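# Pull the clipped cord's plug from the power strip

## Task

Remove the plug of the cord that the wire clip on the power strip holds, so that it is unplugged and rests away from the clip, with neither gripper left holding any other loose object at the end.

## Robot and tools

Robot: two arms, left_arm and right_arm, each ending in a parallel two-finger gripper with a wrist camera. Base positions in the scene frame: left_arm at (+0.005, +0.302, +0.038) m, right_arm at (-0.020, -0.334, +0.026) m, both nearly unrotated. A two-camera stand sits behind the arms.

Frames. Scene frame: origin at table-top height, halfway between the nominal bases; +x points out over the table, +y toward the left_arm side, +z up. Arm names do not match image left and right. Reported poses, velocities and targets use the scene frame. Offsets are instead measured along the current Hand target's own axes: the fingers point along the gripper's +z and open and close along its y.

The 14-number row (used by execute_actions and move): values between -1 and 1, always all 14 even when one arm is idle. Order: left_arm dx, dy, dz, rx, ry, rz, opening, then right_arm with the same seven. dx..dz are a translation offset and rx..rz one rotation vector offset, both relative to that arm's Hand target as it stood when the action or move began; 1.0 equals 0.6 m or 180 degrees. They are not poses: repeating an offset moves the arm further. Opening is absolute, not an offset: +1 fully open (0.094 m), -1 closed; 0 means half open, so to keep a gripper unchanged resend its current commanded value. Six zeros re-issue the Hand target as it is.

execute_actions(actions, cameras): actions is a list of actions; each action is a table of up to 15 rows, one row per 1/30 s control step, lasting 0.5 s in total (a short table repeats its final row). All rows in one action count from the same starting Hand target. Images come only with an empty actions list or when cameras names them (e.g. ["all"], [] for none). An empty list also reports fields other results may omit.

move(target, speed, blend, opening_speed, grip_force, blocking, cameras): drives each gripper in a straight line to its target. target is one 14-number row or a list of up to 15 rows, every row measured from the same starting Hand targets. speed: m/s, 0.002 to 2.9, default 0.25 (rotation up to twice that in rad/s); one value or one per target. blend: metres of corner rounding for intermediate targets; 0 stops at each. opening_speed: rate of opening change per second on the -1..1 scale, at least 0.2; use it for gentle closing. grip_force: newtons per finger pad, 10 to 50, one value or one per arm; it persists, and low values close slowly. blocking=false returns after about 0.5 s while motion continues. The whole move is capped at 10 s. Paths ignore obstacles and the other arm, grippers lag and overshoot more when fast, and steering near an arm's own base can flip its shoulder, so route around it. The result adds a move: line giving the ending (done, off_target, moving, held, fault) and any limits (paced = commanded pose clipped; held = steps withheld). Arms not named in the ending reached within 10 mm and 2 degrees. Neither done nor off_target proves contact or its absence.

wait(seconds): 0 to 10 s, arms hold their last command; returns early if a running move finishes. stop(): brakes a running move. zoom_image(camera, region): enlarges a pixel box [x0, y0, x1, y1] (top-left origin, max 504 by 504) from the newest image of cam_high, cam_low, cam_left_wrist or cam_right_wrist. finished_scene(scene): ends the current scene permanently; give its number. The goal must hold with the robot released.

Cameras: cam_high, cam_left_wrist, cam_right_wrist, each 896x504.

Result lines. end_effector_position (m) and end_effector_quat_wxyz are in the scene frame; the position is the point between the pads, about 1 cm short of the fingertips, and may be off by a few cm. Hand target is the last commanded pose after clipping; the next offsets start from it. The gripper often rests a little short of it from friction or load; send the remainder as an offset. Orientation commands are clipped to 40 degrees from the measured one each step. Tool commands shows current gripper commands. grip_measured is finger opening on the -1..1 scale (reads slightly wide when empty, narrower than a squeezed part); the last Joint positions entry is the opening in metres. grip_effort_nm is gripper motor effort, negative closing; it lingers after motion. Joint torques include gravity and have offsets; joints 1 to 3 wrap at ±28 N m. Joint velocities may say within noise. Joint ranges (rad): waist -2.618..3.054, shoulder 0..3.142, elbow 0..3.142 (straight at 2.901), wrist pitch and yaw -1.571..1.571, wrist roll -2.094..2.094.

Avoid: hitting fixed or heavy items or pressing hard (slower moves and targets just past contact press less); an arm left pushing keeps pushing until commanded back past its gripper. Never let the grippers, housings or wrist cameras meet, and never close one gripper on the other's fingers. Do not drop parts, release moving parts, or leave anything off the table. Avoid strain on camera cables. Motors heat when holding loads, stretched out or straining: MOTOR HOT appears at 75 °C, at 90 °C the arm folds and stops working. Loose objects may occasionally be nudged by outside forces. To release, command an opening well above grip_measured.

Each tool is called after "Emit:" by a JSON object that holds its "name" and its "arguments".

## Session

Emit:
{"name": "execute_actions", "arguments": {"actions": []}}

Scene clock: 0.00 s.
left_arm: end_effector_position=(+0.3946, +0.3240, +0.1274) grip_measured=+1.000 grip_effort_nm=n/a end_effector_quat_wxyz=(+0.569, -0.060, +0.820, -0.009) | right_arm: end_effector_position=(+0.3778, -0.3428, +0.1406) grip_measured=+1.000 grip_effort_nm=n/a end_effector_quat_wxyz=(+0.621, -0.012, +0.783, -0.031)
Joint positions: left_arm=[0.053 1.524 0.341 0.823 -0.006 -0.09 0.094] | right_arm=[0.016 1.553 0.322 1.003 0.016 -0.062 0.094]
Joint velocities: within noise
Joint torques (N m): no reading
Motor temperatures (°C): left_arm=[21 24 27 27 22 23 23] | right_arm=[22 28 25 28 23 25 22]
Heat: left arm: 27 °C; right arm: 28 °C.
Hand target: left_arm +0.3981, +0.3243, +0.1363; +0.579, -0.059, +0.813, -0.009 | right_arm +0.3792, -0.3429, +0.1441; +0.625, -0.012, +0.780, -0.031
Tool commands: left_gripper/opening=+1.0 right_gripper/opening=+1.0

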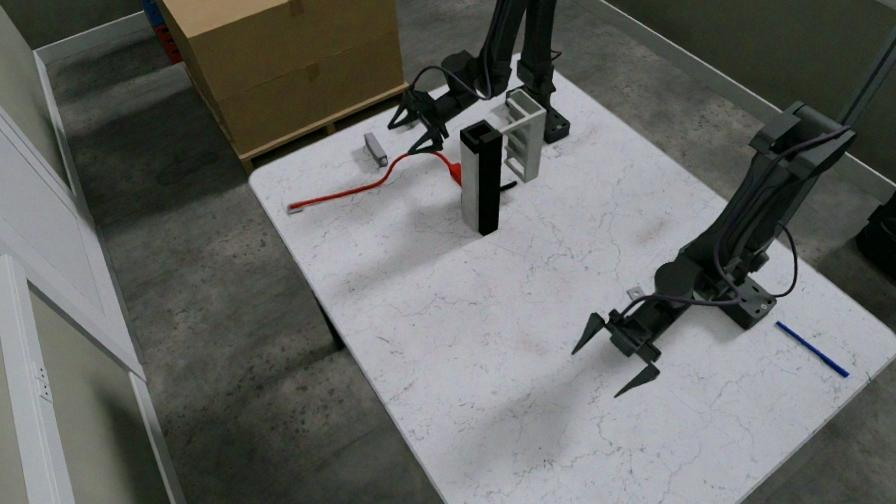

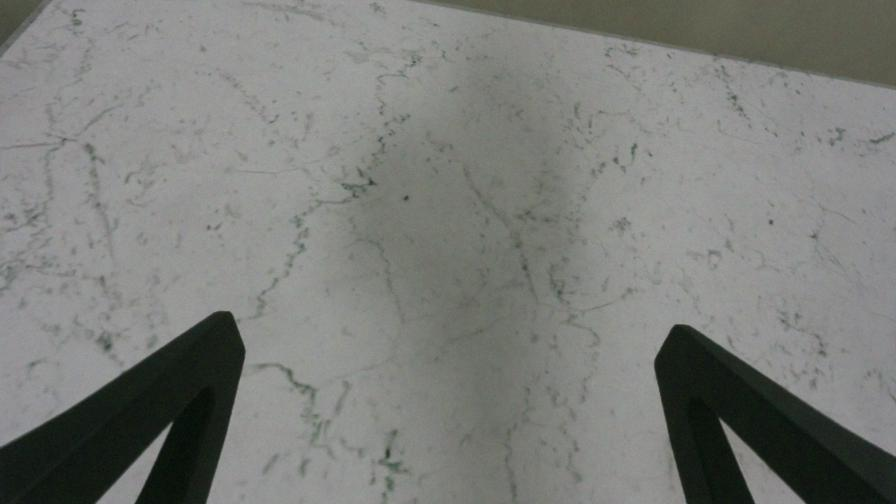

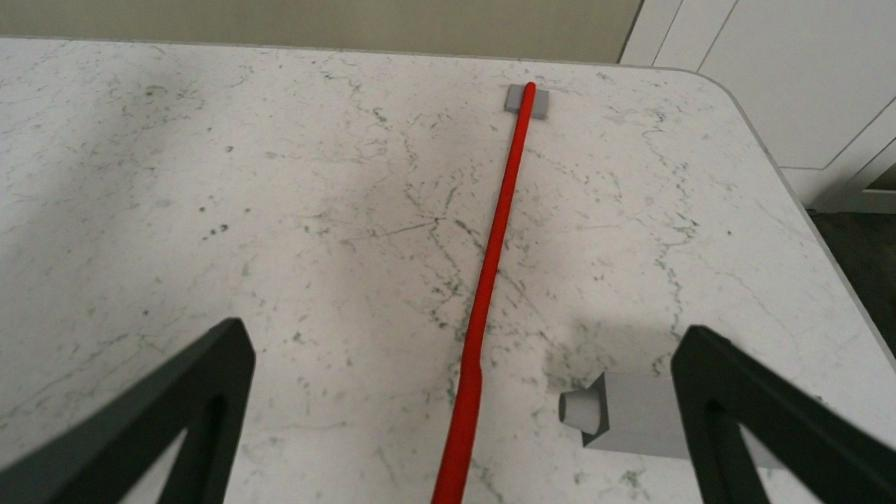

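Emit:
{"name": "zoom_image", "arguments": {"camera": "cam_high", "region": [340, 60, 600, 260]}}

Emit:
{"name": "zoom_image", "arguments": {"camera": "cam_high", "region": [260, 100, 480, 240]}}

Emit:
{"name": "zoom_image", "arguments": {"camera": "cam_high", "region": [560, 220, 896, 430]}}

Scaled by 1.938.

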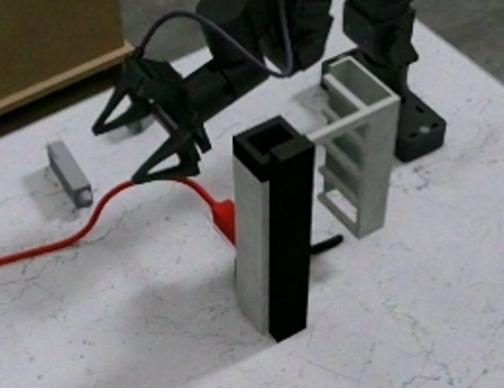

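Scaled by 2.291.

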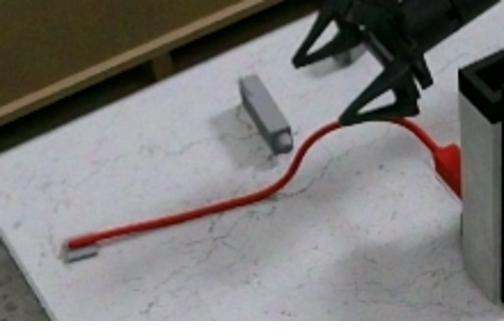

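Scaled by 1.500.

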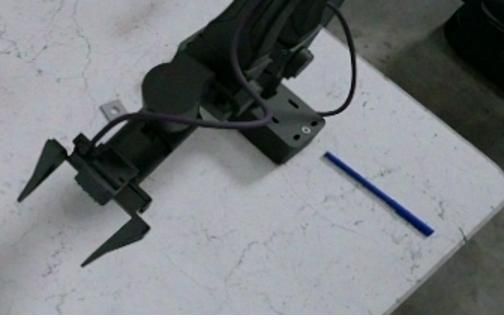

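Emit:
{"name": "move", "arguments": {"target": [[0,0,0,0,0,0,1, -0.151,-0.0115,-0.085,0,0,0,1],[0,0,0,0,0,0,1, -0.278,-0.075,-0.266,0,0.261,0,1]], "blend": [0.03,0], "speed": 0.25, "cameras": ["all"]}}

Scene clock: 112.07 s.
left_arm: end_effector_position=(+0.3946, +0.3240, +0.1274) grip_measured=+1.000 grip_effort_nm=-0.03 end_effector_quat_wxyz=(+0.569, -0.060, +0.820, -0.009) | right_arm: end_effector_position=(+0.2579, -0.3720, +0.3361) grip_measured=+1.000 grip_effort_nm=0.00 end_effector_quat_wxyz=(+0.254, +0.001, +0.967, -0.034)
Joint positions: left_arm=[0.053 1.524 0.341 0.823 -0.006 -0.09 0.094] | right_arm=[-0.108 1.327 1.74 -1.467 -0.004 -0.139 0.094]
Joint torques (N m): left_arm=[0.27 -5.37 4.9 1.69 -0.08 -0.01] | right_arm=[-0.58 -2.62 9.48 0.98 -0.09 -0.06]
Motor temperatures (°C): left_arm=[21 25 28 33 21 23 23] | right_arm=[21 28 27 33 23 24 21]
Heat: left arm: 33 °C; right arm: 33 °C.
Hand target: left_arm +0.3981, +0.3243, +0.1363; +0.579, -0.059, +0.813, -0.009 | right_arm +0.2593, -0.3728, +0.3441; +0.261, +0.001, +0.965, -0.033
Off the commanded pose: left_arm 0.010 m, 2 deg | right_arm 0.008 m, 1 deg.
move: done

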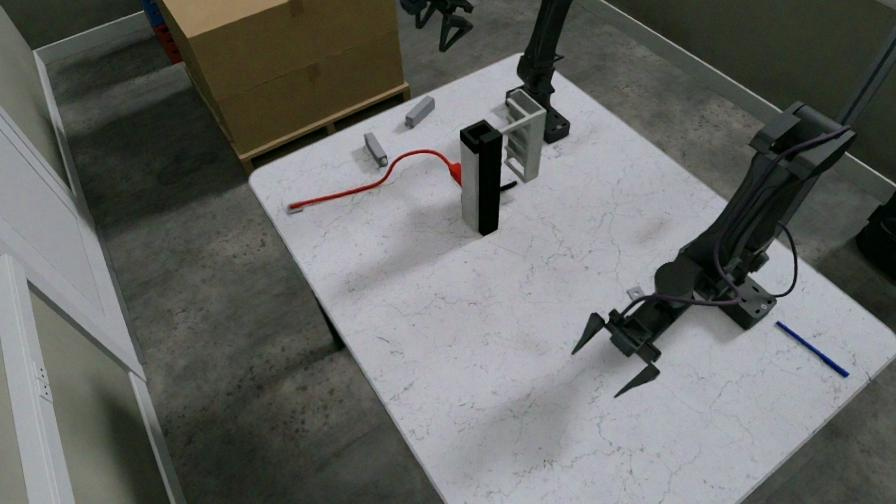

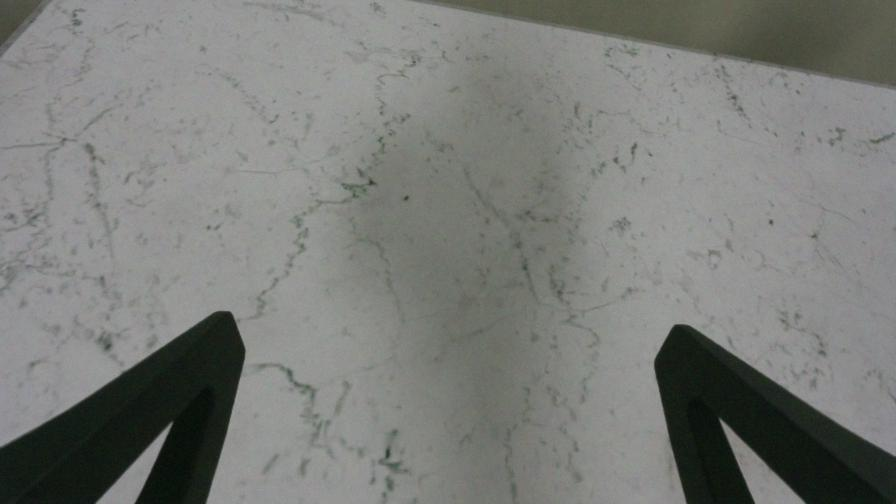

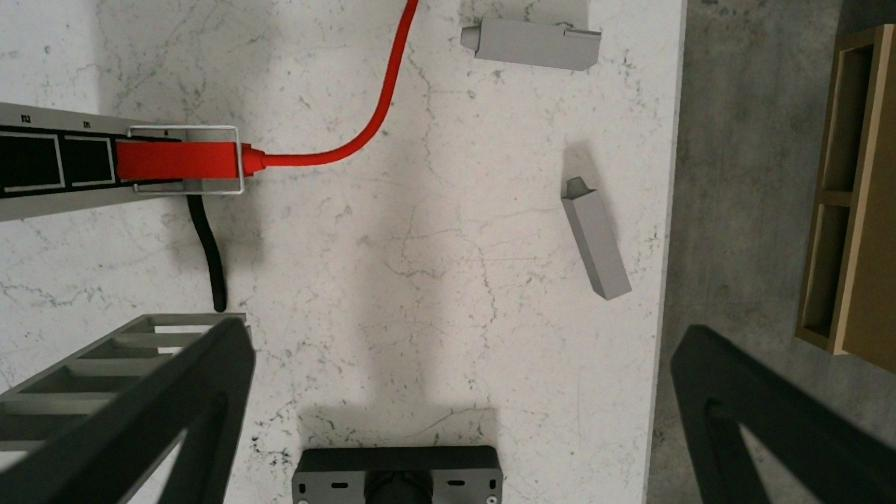

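Emit:
{"name": "zoom_image", "arguments": {"camera": "cam_right_wrist", "region": [0, 80, 300, 250]}}

Scaled by 1.680.

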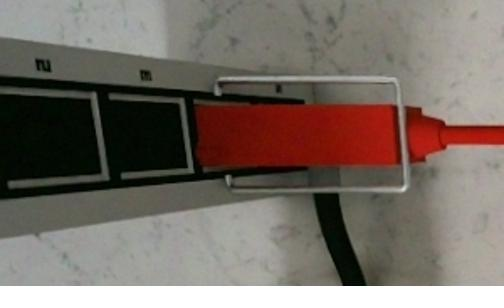

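Emit:
{"name": "zoom_image", "arguments": {"camera": "cam_right_wrist", "region": [0, 250, 320, 504]}}

Emit:
{"name": "zoom_image", "arguments": {"camera": "cam_high", "region": [420, 60, 580, 260]}}

Scaled by 1.575.

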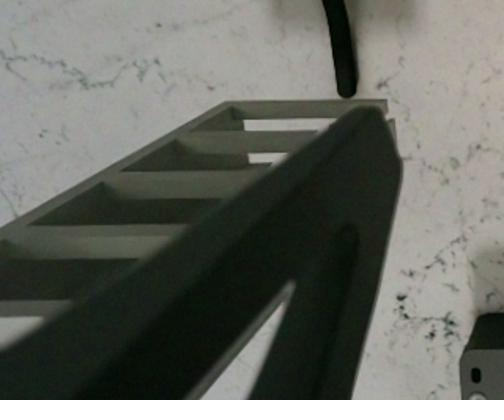

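Scaled by 2.520.

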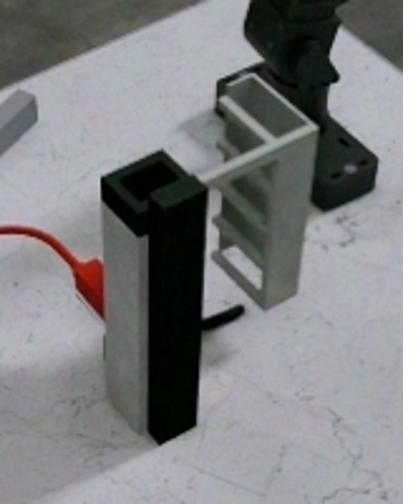

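Emit:
{"name": "move", "arguments": {"target": [0,0,0,0,0,0,1, 0.0503,-0.068,0.1577,0.115,0.1484,0.4864,1], "speed": 0.3, "cameras": ["all"]}}

Scene clock: 268.40 s.
left_arm: end_effector_position=(+0.3946, +0.3240, +0.1274) grip_measured=+1.000 grip_effort_nm=-0.02 end_effector_quat_wxyz=(+0.569, -0.060, +0.820, -0.009) | right_arm: end_effector_position=(+0.2793, -0.4188, +0.2495) grip_measured=+1.000 grip_effort_nm=0.00 end_effector_quat_wxyz=(+0.058, +0.701, +0.710, +0.029)
Joint positions: left_arm=[0.053 1.524 0.341 0.823 -0.006 -0.09 0.094] | right_arm=[-0.243 1.659 1.786 -1.568 0.005 1.28 0.094]
Joint torques (N m): left_arm=[0.02 -5.31 4.79 1.66 -0.06 0.02] | right_arm=[-0.53 -5.19 7.91 0.28 -0.07 0.06]
Heat: left arm: 36 °C; right arm: 31 °C.
Hand target: left_arm +0.3981, +0.3243, +0.1363; +0.579, -0.059, +0.813, -0.009 | right_arm +0.2801, -0.4201, +0.2500; +0.000, +0.707, +0.707, +0.000
Off the commanded pose: left_arm 0.010 m, 2 deg | right_arm 0.002 m, 7 deg.
joint sent to its limit (right arm) — joint 4 (wrist pitch), lower limit. The joint targets are off in orientation, not in position.
move: off_target (right_arm)

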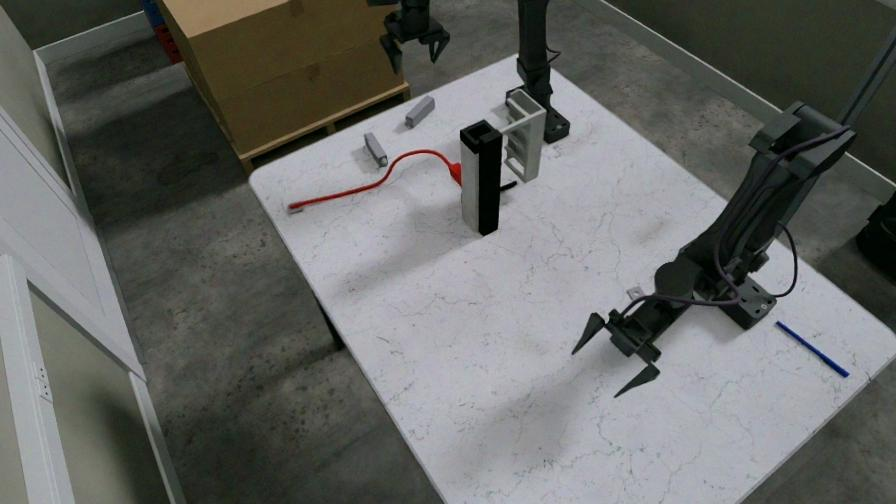

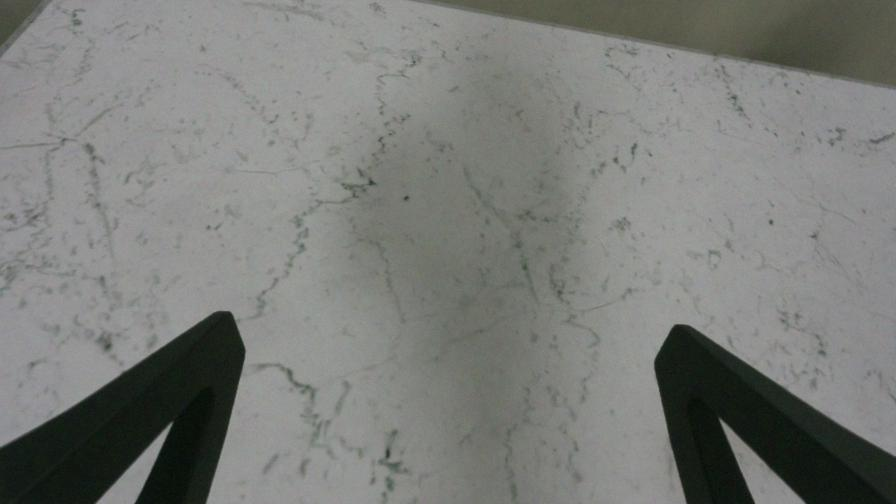

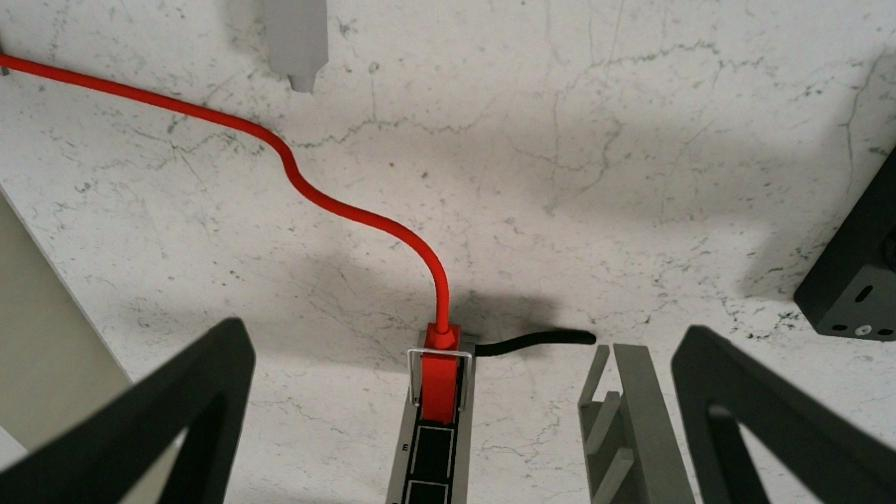

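Emit:
{"name": "zoom_image", "arguments": {"camera": "cam_right_wrist", "region": [370, 300, 540, 504]}}

Emit:
{"name": "zoom_image", "arguments": {"camera": "cam_right_wrist", "region": [560, 320, 740, 504]}}

Scaled by 2.471.

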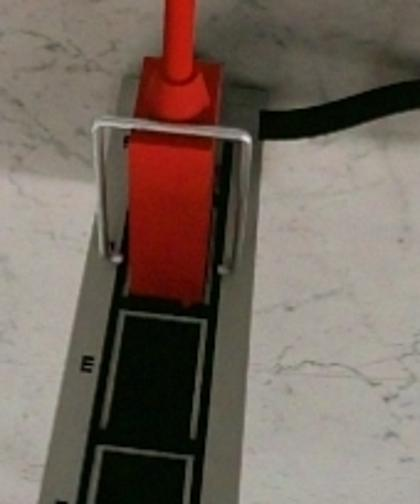

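Scaled by 2.739.

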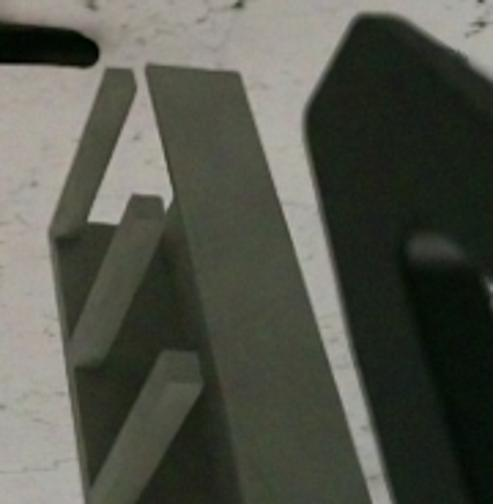

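Emit:
{"name": "zoom_image", "arguments": {"camera": "cam_high", "region": [340, 0, 540, 120]}}

Emit:
{"name": "zoom_image", "arguments": {"camera": "cam_high", "region": [540, 250, 700, 420]}}

Emit:
{"name": "zoom_image", "arguments": {"camera": "cam_right_wrist", "region": [180, 300, 300, 504]}}

Scaled by 2.520.

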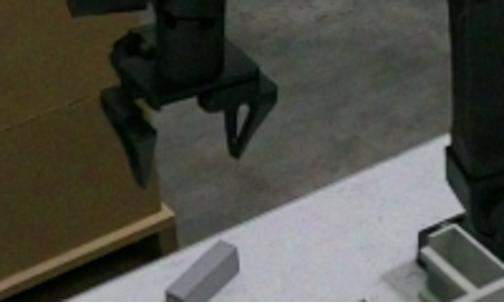

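Scaled by 2.965.

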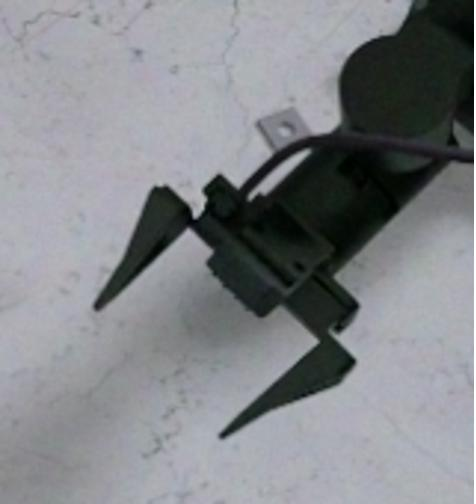

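Scaled by 2.471.

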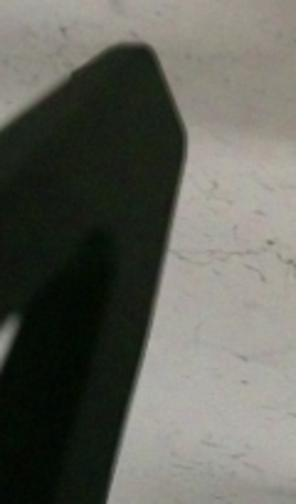

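Emit:
{"name": "move", "arguments": {"target": [0,0,0,0,0,0,1, 0.2002,-0.1002,0.0167,-0.3018,-0.2316,-0.5227,-0.96], "speed": 0.3, "cameras": ["cam_high","cam_right_wrist"]}}

Scene clock: 689.23 s.
left_arm: end_effector_position=(+0.3946, +0.3240, +0.1274) grip_measured=+1.000 grip_effort_nm=-0.02 end_effector_quat_wxyz=(+0.569, -0.060, +0.820, -0.009) | right_arm: end_effector_position=(+0.2205, -0.3014, +0.2447) grip_measured=-0.959 grip_effort_nm=-0.07 end_effector_quat_wxyz=(+0.496, -0.109, +0.860, +0.061)
Joint positions: left_arm=[0.053 1.524 0.341 0.823 -0.006 -0.09 0.094] | right_arm=[-0.043 0.543 0.672 -0.677 -0.28 -0.171 0.002]
Joint torques (N m): left_arm=[0.05 -5.41 4.52 1.59 -0.08 -0.07] | right_arm=[-0.61 0.12 5.83 1.79 -0.28 -0.09]
Motor temperatures (°C): left_arm=[21 24 26 37 20 23 23] | right_arm=[20 27 29 25 23 23 20]
Heat: left arm: 37 °C; right arm: 29 °C.
Hand target: left_arm +0.3981, +0.3243, +0.1363; +0.579, -0.059, +0.813, -0.009 | right_arm +0.2202, -0.3000, +0.2399; +0.496, -0.113, +0.858, +0.065
Off the commanded pose: left_arm 0.010 m, 2 deg | right_arm 0.005 m, 1 deg.
move: done
Images, in order (width x height): cam_high 896x504, cam_right_wrist 896x504.

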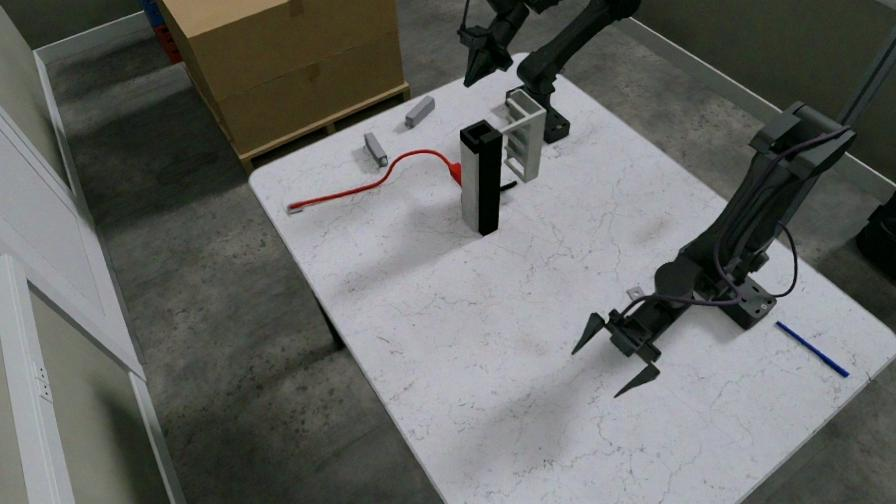

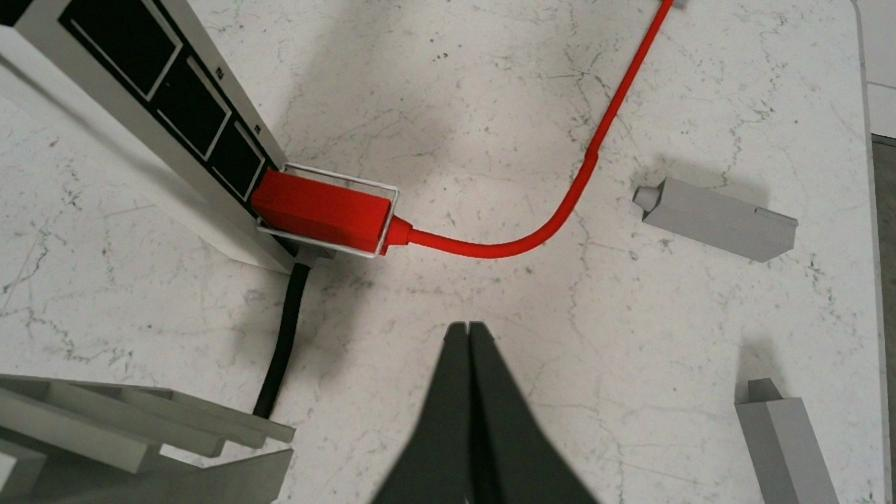

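Emit:
{"name": "zoom_image", "arguments": {"camera": "cam_right_wrist", "region": [220, 120, 460, 300]}}

Emit:
{"name": "zoom_image", "arguments": {"camera": "cam_right_wrist", "region": [0, 360, 320, 504]}}

Scaled by 2.100.

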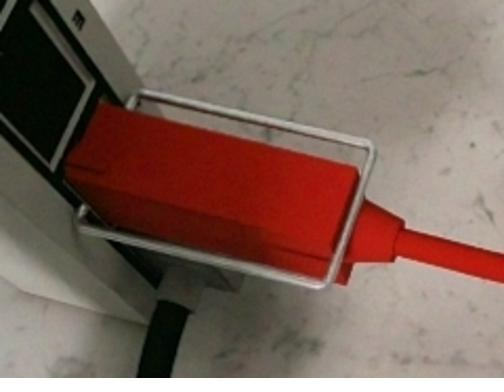

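Scaled by 1.575.

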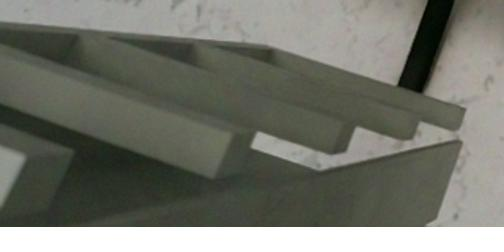

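Emit:
{"name": "move", "arguments": {"target": [[0,0,0,0,0,0,1, -0.0332,-0.1825,0.0237,0.3018,0.2316,0.5227,-0.96],[0,0,0,0,0,0,1, 0.0725,-0.0538,0.0818,0.0953,0.3344,0.7238,-0.96]], "blend": [0.04,0], "speed": 0.3, "cameras": ["cam_high","cam_right_wrist"]}}

Scene clock: 874.37 s.
left_arm: end_effector_position=(+0.3946, +0.3240, +0.1274) grip_measured=+1.000 grip_effort_nm=-0.02 end_effector_quat_wxyz=(+0.569, -0.060, +0.820, -0.009) | right_arm: end_effector_position=(+0.2509, -0.3290, +0.1738) grip_measured=-0.959 grip_effort_nm=-0.07 end_effector_quat_wxyz=(-0.234, +0.735, +0.566, +0.291)
Joint positions: left_arm=[0.053 1.524 0.341 0.823 -0.006 -0.09 0.094] | right_arm=[-0.42 1.618 1.237 -1.392 -0.743 1.296 0.002]
Joint torques (N m): left_arm=[0.03 -5.39 4.64 1.61 -0.1 -0.03] | right_arm=[-0.44 -7.82 4.41 -0.15 -0.65 -0.02]
Motor temperatures (°C): left_arm=[21 24 26 37 20 23 23] | right_arm=[20 25 27 32 23 23 20]
Heat: left arm: 37 °C; right arm: 32 °C.
Hand target: left_arm +0.3981, +0.3243, +0.1363; +0.579, -0.059, +0.813, -0.009 | right_arm +0.2487, -0.3258, +0.1778; -0.232, +0.733, +0.563, +0.304
Off the commanded pose: left_arm 0.010 m, 2 deg | right_arm 0.005 m, 2 deg.
move: done
Images, in order (width x height): cam_high 896x504, cam_right_wrist 896x504.

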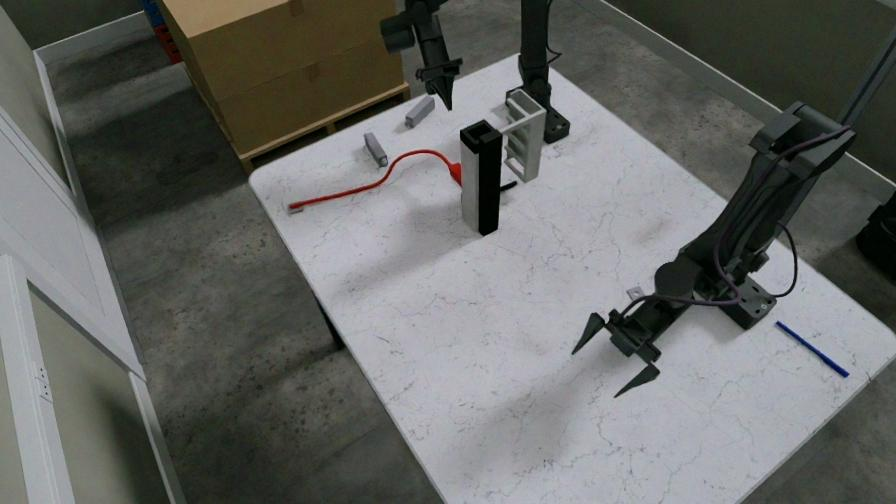

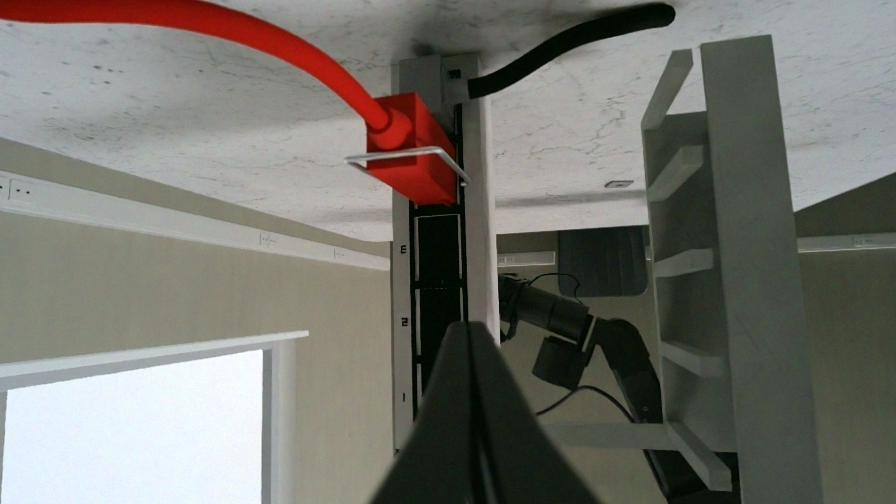

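Emit:
{"name": "zoom_image", "arguments": {"camera": "cam_right_wrist", "region": [320, 40, 520, 260]}}

Scaled by 2.291.

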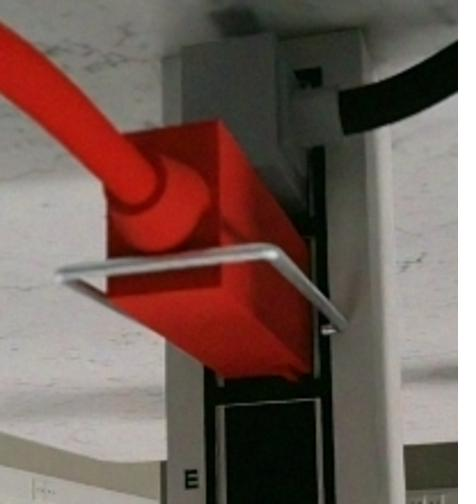

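Emit:
{"name": "move", "arguments": {"target": [0,0,0,0,0,0,1, -0.012,0.0165,0.143,0,0,0,-0.96], "speed": 0.15, "cameras": ["cam_right_wrist"]}}

Scene clock: 1029.43 s.
left_arm: end_effector_position=(+0.3946, +0.3240, +0.1274) grip_measured=+1.000 grip_effort_nm=-0.02 end_effector_quat_wxyz=(+0.569, -0.060, +0.820, -0.009) | right_arm: end_effector_position=(+0.2777, -0.2799, +0.1169) grip_measured=-0.959 grip_effort_nm=-0.07 end_effector_quat_wxyz=(-0.216, +0.732, +0.569, +0.306)
Joint positions: left_arm=[0.053 1.524 0.341 0.823 -0.006 -0.09 0.094] | right_arm=[-0.217 1.615 1.004 -0.918 -0.767 1.585 0.002]
Joint torques (N m): left_arm=[0.13 -5.41 4.79 1.61 -0.09 0.03] | right_arm=[0.42 -5.18 4.4 0.3 -0.66 0.06]
Motor temperatures (°C): left_arm=[21 24 26 38 20 23 23] | right_arm=[20 30 26 26 24 23 20]
Heat: left arm: 38 °C; right arm: 30 °C.
Hand target: left_arm +0.3981, +0.3243, +0.1363; +0.579, -0.059, +0.813, -0.009 | right_arm +0.2727, -0.2747, +0.1120; -0.232, +0.733, +0.562, +0.304
Off the commanded pose: left_arm 0.010 m, 2 deg | right_arm 0.009 m, 2 deg.
move: done
Images, in order (width x height): cam_right_wrist 896x504.

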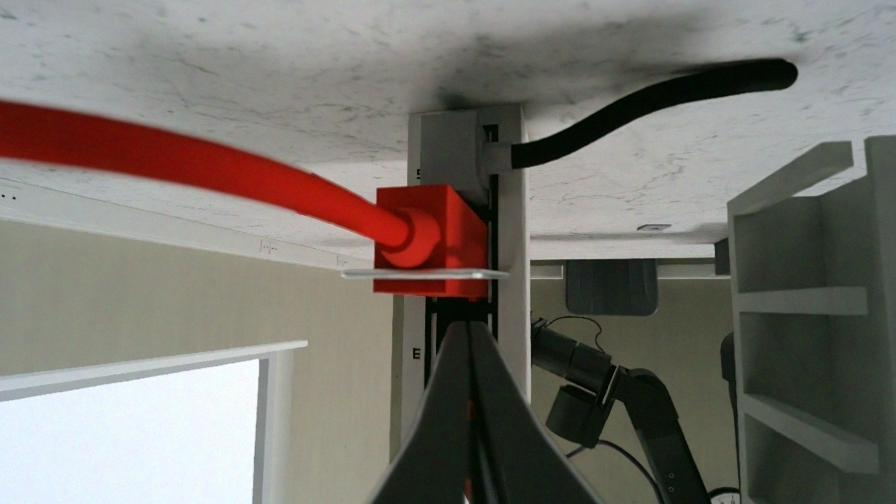

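Emit:
{"name": "zoom_image", "arguments": {"camera": "cam_right_wrist", "region": [330, 150, 570, 360]}}

Scaled by 2.100.

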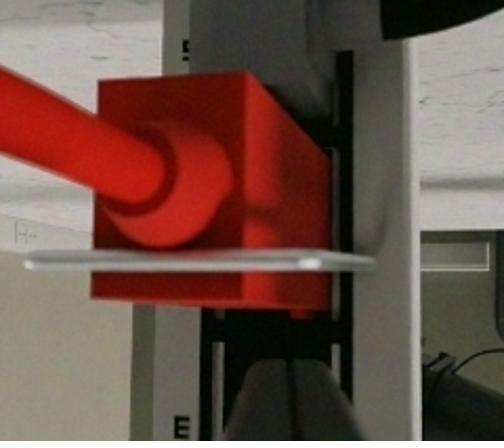

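Emit:
{"name": "move", "arguments": {"target": [0,0,0,0,0,0,1, -0.0108,0.0028,0.0622,0,0,0,-0.96], "speed": 0.1, "cameras": ["cam_right_wrist"]}}

Scene clock: 1058.13 s.
left_arm: end_effector_position=(+0.3946, +0.3240, +0.1274) grip_measured=+1.000 grip_effort_nm=-0.02 end_effector_quat_wxyz=(+0.569, -0.060, +0.820, -0.009) | right_arm: end_effector_position=(+0.2864, -0.2584, +0.0876) grip_measured=-0.959 grip_effort_nm=-0.07 end_effector_quat_wxyz=(-0.216, +0.731, +0.569, +0.310)
Joint positions: left_arm=[0.053 1.524 0.341 0.823 -0.006 -0.09 0.094] | right_arm=[-0.136 1.658 0.916 -0.703 -0.767 1.699 0.002]
Joint torques (N m): left_arm=[0.05 -5.39 4.59 1.65 -0.08 -0.03] | right_arm=[0.43 -5 4.36 0.44 -0.58 0.07]
Heat: left arm: 38 °C; right arm: 28 °C.
Hand target: left_arm +0.3981, +0.3243, +0.1363; +0.579, -0.059, +0.813, -0.009 | right_arm +0.2801, -0.2541, +0.0811; -0.232, +0.733, +0.562, +0.304
Off the commanded pose: left_arm 0.010 m, 2 deg | right_arm 0.010 m, 2 deg.
move: done
Images, in order (width x height): cam_right_wrist 896x504.

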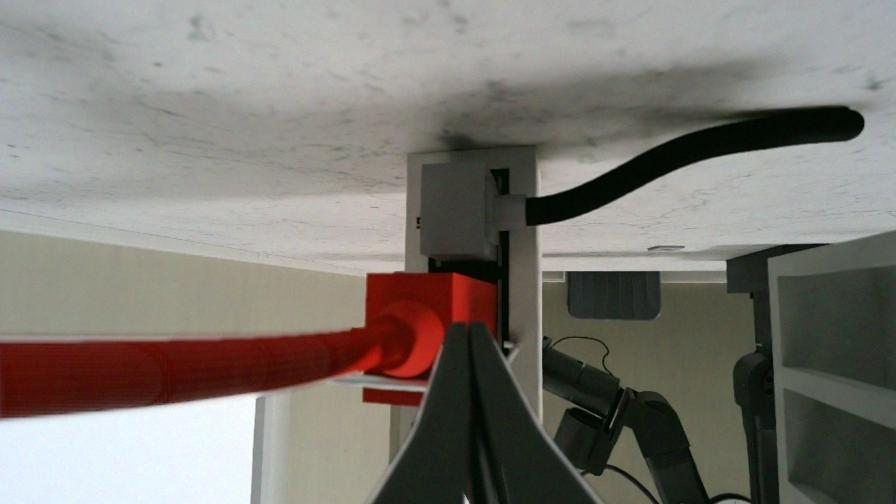

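Emit:
{"name": "zoom_image", "arguments": {"camera": "cam_right_wrist", "region": [330, 240, 570, 450]}}

Scaled by 2.100.

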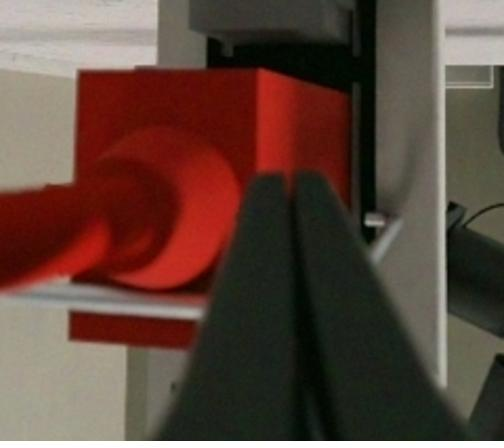

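Emit:
{"name": "move", "arguments": {"target": [0,0,0,0,0,0,1, 0.0433,-0.0098,-0.0187,0,0,0,-0.96], "speed": 0.06, "cameras": ["cam_right_wrist"]}}

Scene clock: 1082.67 s.
left_arm: end_effector_position=(+0.3946, +0.3240, +0.1274) grip_measured=+1.000 grip_effort_nm=-0.02 end_effector_quat_wxyz=(+0.569, -0.060, +0.820, -0.009) | right_arm: end_effector_position=(+0.2764, -0.2451, +0.0973) grip_measured=-0.959 grip_effort_nm=-0.07 end_effector_quat_wxyz=(-0.233, +0.736, +0.562, +0.298)
Joint positions: left_arm=[0.053 1.524 0.341 0.823 -0.006 -0.09 0.094] | right_arm=[-0.095 1.617 0.916 -0.747 -0.767 1.757 0.002]
Joint torques (N m): left_arm=[-0.17 -5.39 4.67 1.6 -0.05 0] | right_arm=[0.51 -7.61 7.36 0.19 -0.54 0.06]
Heat: left arm: 38 °C; right arm: 28 °C.
Hand target: left_arm +0.3981, +0.3243, +0.1363; +0.579, -0.059, +0.813, -0.009 | right_arm +0.2770, -0.2425, +0.1074; -0.232, +0.733, +0.562, +0.304
Off the commanded pose: left_arm 0.010 m, 2 deg | right_arm 0.010 m, 1 deg.
move: done
Images, in order (width x height): cam_right_wrist 896x504.

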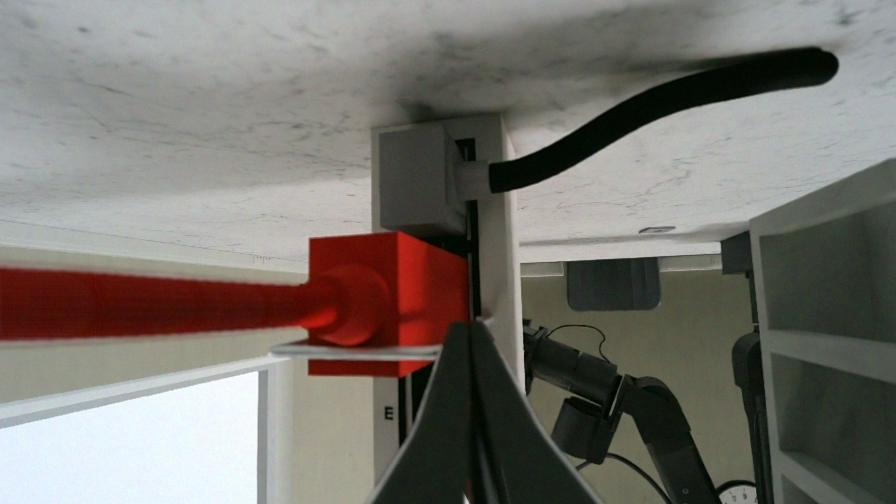

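Emit:
{"name": "move", "arguments": {"target": [[0,0,0,0,0,0,1, -0.0460,0.0052,0.0187,0,0,0,-0.96],[0,0,0,0,0,0,1, -0.0435,0.0181,0.0211,0,0,0,-0.96]], "speed": 0.08, "cameras": ["cam_right_wrist"]}}

Scene clock: 1109.77 s.
left_arm: end_effector_position=(+0.3946, +0.3240, +0.1274) grip_measured=+1.000 grip_effort_nm=-0.03 end_effector_quat_wxyz=(+0.569, -0.060, +0.820, -0.009) | right_arm: end_effector_position=(+0.2812, -0.2555, +0.0790) grip_measured=-0.959 grip_effort_nm=-0.07 end_effector_quat_wxyz=(-0.228, +0.735, +0.564, +0.300)
Joint positions: left_arm=[0.053 1.524 0.341 0.823 -0.006 -0.09 0.094] | right_arm=[-0.129 1.677 0.901 -0.696 -0.767 1.708 0.002]
Joint torques (N m): left_arm=[0.06 -5.42 4.64 1.63 -0.09 -0.01] | right_arm=[-0.06 -4.93 7.09 0.35 -0.58 0.01]
Heat: left arm: 38 °C; right arm: 29 °C.
Hand target: left_arm +0.3981, +0.3243, +0.1363; +0.579, -0.059, +0.813, -0.009 | right_arm +0.2851, -0.2545, +0.0800; -0.232, +0.733, +0.562, +0.304
Off the commanded pose: left_arm 0.010 m, 2 deg | right_arm 0.004 m, 1 deg.
move: done
Images, in order (width x height): cam_right_wrist 896x504.

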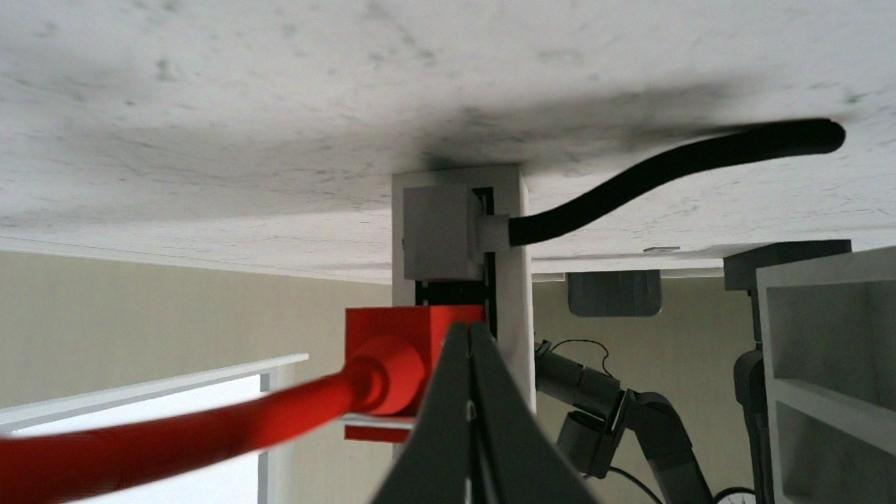

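Emit:
{"name": "move", "arguments": {"target": [0,0,0,0,0,0,1, 0.0609,-0.0043,-0.0381,0,0,0,-0.96], "speed": 0.06, "cameras": ["cam_right_wrist"]}}

Scene clock: 1121.40 s.
left_arm: end_effector_position=(+0.3946, +0.3240, +0.1274) grip_measured=+1.000 grip_effort_nm=-0.03 end_effector_quat_wxyz=(+0.569, -0.060, +0.820, -0.009) | right_arm: end_effector_position=(+0.2794, -0.2465, +0.1069) grip_measured=-0.959 grip_effort_nm=-0.07 end_effector_quat_wxyz=(-0.238, +0.738, +0.559, +0.292)
Joint positions: left_arm=[0.053 1.524 0.341 0.823 -0.006 -0.09 0.094] | right_arm=[-0.098 1.625 0.969 -0.813 -0.767 1.752 0.002]
Joint torques (N m): left_arm=[-0.03 -5.24 4.51 1.57 -0.08 -0.03] | right_arm=[0.47 -7.71 9.16 0.12 -0.55 0.05]
Heat: left arm: 38 °C; right arm: 29 °C.
Hand target: left_arm +0.3981, +0.3243, +0.1363; +0.579, -0.059, +0.813, -0.009 | right_arm +0.2850, -0.2444, +0.1219; -0.232, +0.733, +0.562, +0.304
Off the commanded pose: left_arm 0.010 m, 2 deg | right_arm 0.016 m, 2 deg.
move: off_target (right_arm)
Images, in order (width x height): cam_right_wrist 896x504.

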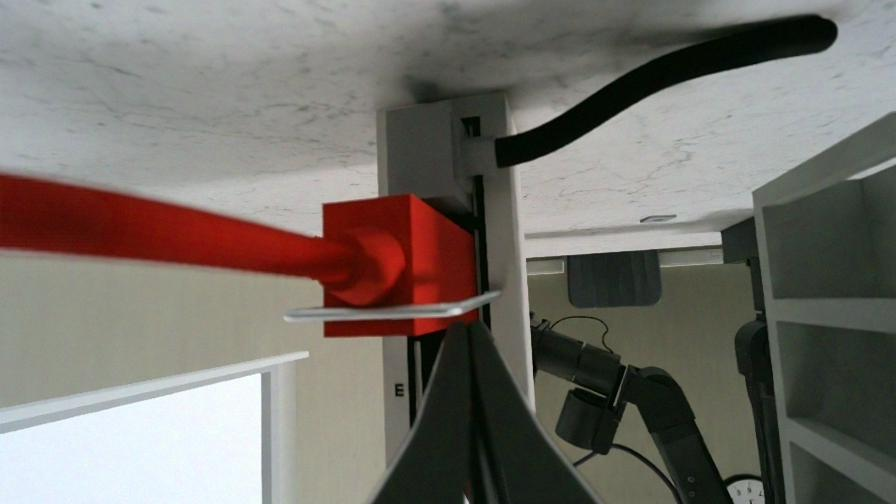

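Emit:
{"name": "zoom_image", "arguments": {"camera": "cam_right_wrist", "region": [260, 180, 560, 390]}}

Scaled by 1.680.

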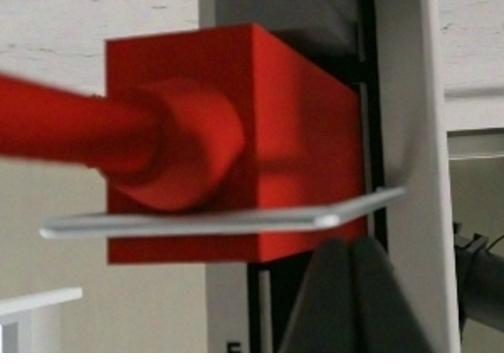

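Emit:
{"name": "move", "arguments": {"target": [[0,0,0,0,0,0,1, -0.0487,0.0154,-0.0324,0,0,0,-0.96],[0,0,0,0,0,0,1, -0.0972,0.0202,0.018,0,0,0,-0.96],[0,0,0,0,0,0,1, -0.0758,0.0173,0.0395,0,0,0,-0.96]], "speed": 0.1, "blend": [0.01,0.01,0], "cameras": ["cam_right_wrist"]}}

Scene clock: 1204.07 s.
left_arm: end_effector_position=(+0.3946, +0.3240, +0.1274) grip_measured=+1.000 grip_effort_nm=-0.03 end_effector_quat_wxyz=(+0.569, -0.060, +0.820, -0.009) | right_arm: end_effector_position=(+0.2961, -0.2654, +0.0777) grip_measured=-0.959 grip_effort_nm=-0.07 end_effector_quat_wxyz=(-0.220, +0.731, +0.569, +0.306)
Joint positions: left_arm=[0.053 1.524 0.341 0.823 -0.006 -0.09 0.094] | right_arm=[-0.154 1.73 0.956 -0.703 -0.768 1.669 0.002]
Joint torques (N m): left_arm=[-0.18 -5.33 4.75 1.6 -0.03 -0.01] | right_arm=[0.14 -5.97 4.12 0.41 -0.59 0.05]
Heat: left arm: 38 °C; right arm: 28 °C.
Hand target: left_arm +0.3981, +0.3243, +0.1363; +0.579, -0.059, +0.813, -0.009 | right_arm +0.2912, -0.2620, +0.0731; -0.232, +0.733, +0.563, +0.304
Off the commanded pose: left_arm 0.010 m, 2 deg | right_arm 0.008 m, 2 deg.
move: done; blend cut to 0.0091 m at target 2
Images, in order (width x height): cam_right_wrist 896x504.

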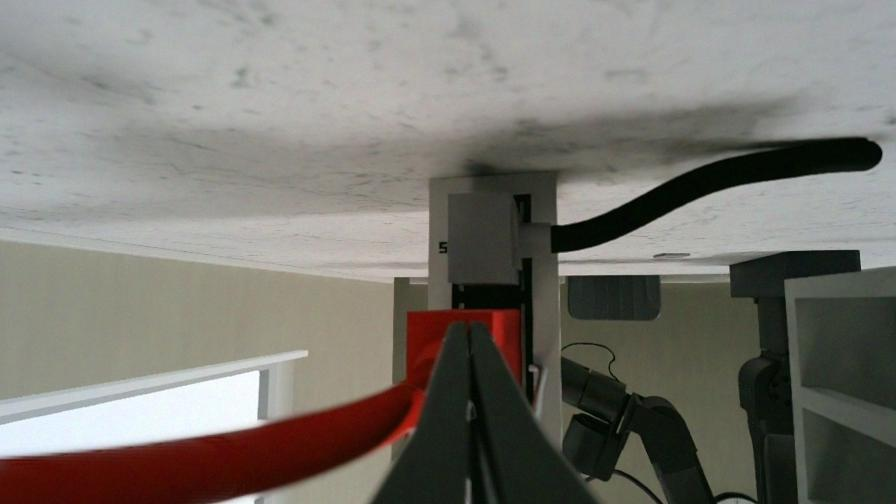

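Emit:
{"name": "zoom_image", "arguments": {"camera": "cam_right_wrist", "region": [360, 270, 600, 480]}}

Scaled by 2.100.

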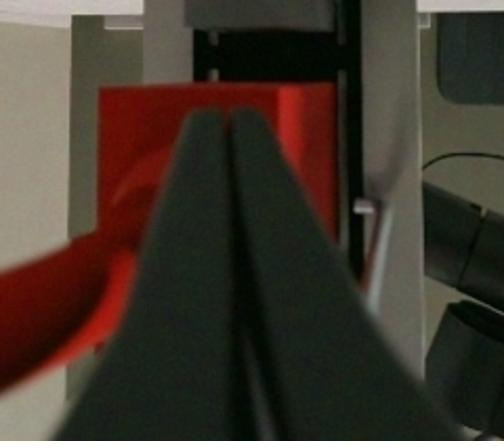

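Emit:
{"name": "move", "arguments": {"target": [0,0,0,0,0,0,1, -0.0037,-0.0196,-0.0037,0,0,0,-0.96], "speed": 0.08, "cameras": []}}

Scene clock: 1214.20 s.
left_arm: end_effector_position=(+0.3946, +0.3240, +0.1274) grip_measured=+1.000 grip_effort_nm=-0.02 end_effector_quat_wxyz=(+0.569, -0.060, +0.820, -0.009) | right_arm: end_effector_position=(+0.2818, -0.2627, +0.0681) grip_measured=-0.959 grip_effort_nm=-0.07 end_effector_quat_wxyz=(-0.233, +0.736, +0.564, +0.294)
Joint positions: left_arm=[0.053 1.524 0.341 0.823 -0.006 -0.09 0.094] | right_arm=[-0.154 1.725 0.908 -0.697 -0.768 1.669 0.002]
Joint torques (N m): left_arm=[0.03 -5.37 4.72 1.59 -0.03 -0.01] | right_arm=[-0.55 -8.42 4.08 0.28 -0.62 -0.03]
Heat: left arm: 38 °C; right arm: 29 °C.
Hand target: left_arm +0.3981, +0.3243, +0.1363; +0.579, -0.059, +0.813, -0.009 | right_arm +0.2790, -0.2620, +0.0730; -0.232, +0.733, +0.563, +0.304
Off the commanded pose: left_arm 0.010 m, 2 deg | right_arm 0.006 m, 1 deg.
move: done
No camera images: "cameras" was empty.

Emit:
{"name": "move", "arguments": {"target": [0,0,0,0,0,0,1, 0.0262,-0.002,0.012,0,0,0,-0.96], "speed": 0.06, "cameras": ["cam_right_wrist"]}}

Scene clock: 1221.80 s.
left_arm: end_effector_position=(+0.3946, +0.3240, +0.1274) grip_measured=+1.000 grip_effort_nm=-0.03 end_effector_quat_wxyz=(+0.569, -0.060, +0.820, -0.009) | right_arm: end_effector_position=(+0.2869, -0.2493, +0.0755) grip_measured=-0.959 grip_effort_nm=-0.07 end_effector_quat_wxyz=(-0.230, +0.735, +0.563, +0.299)
Joint positions: left_arm=[0.053 1.524 0.341 0.823 -0.006 -0.09 0.094] | right_arm=[-0.105 1.699 0.908 -0.661 -0.768 1.741 0.002]
Joint torques (N m): left_arm=[0.06 -5.33 4.56 1.57 -0.07 0.01] | right_arm=[0.35 -8.39 3.99 0.39 -0.54 0.07]
Heat: left arm: 38 °C; right arm: 30 °C.
Hand target: left_arm +0.3981, +0.3243, +0.1363; +0.579, -0.059, +0.813, -0.009 | right_arm +0.2820, -0.2461, +0.0790; -0.232, +0.733, +0.562, +0.304
Off the commanded pose: left_arm 0.010 m, 2 deg | right_arm 0.007 m, 1 deg.
move: done
Images, in order (width x height): cam_right_wrist 896x504.

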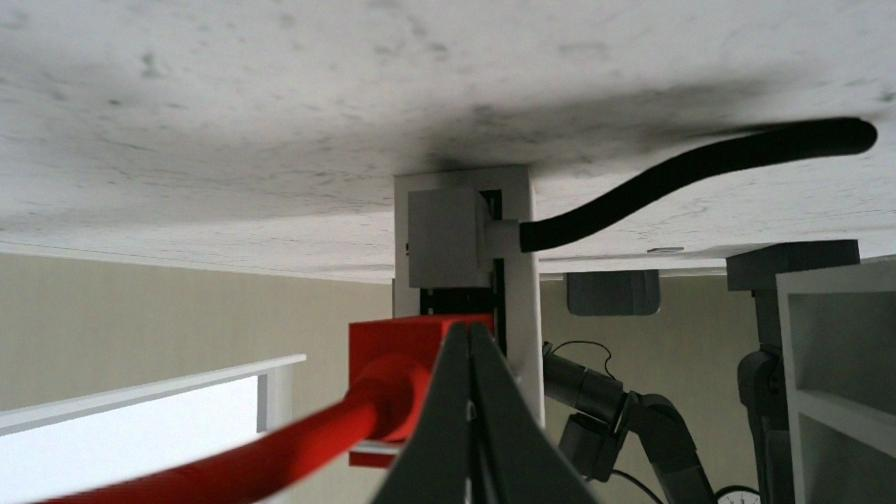

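Emit:
{"name": "zoom_image", "arguments": {"camera": "cam_right_wrist", "region": [330, 280, 570, 490]}}

Scaled by 2.100.

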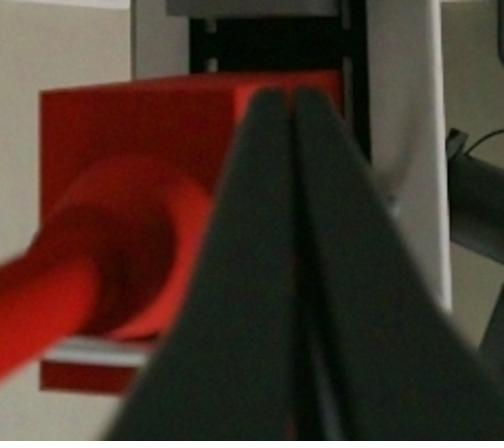

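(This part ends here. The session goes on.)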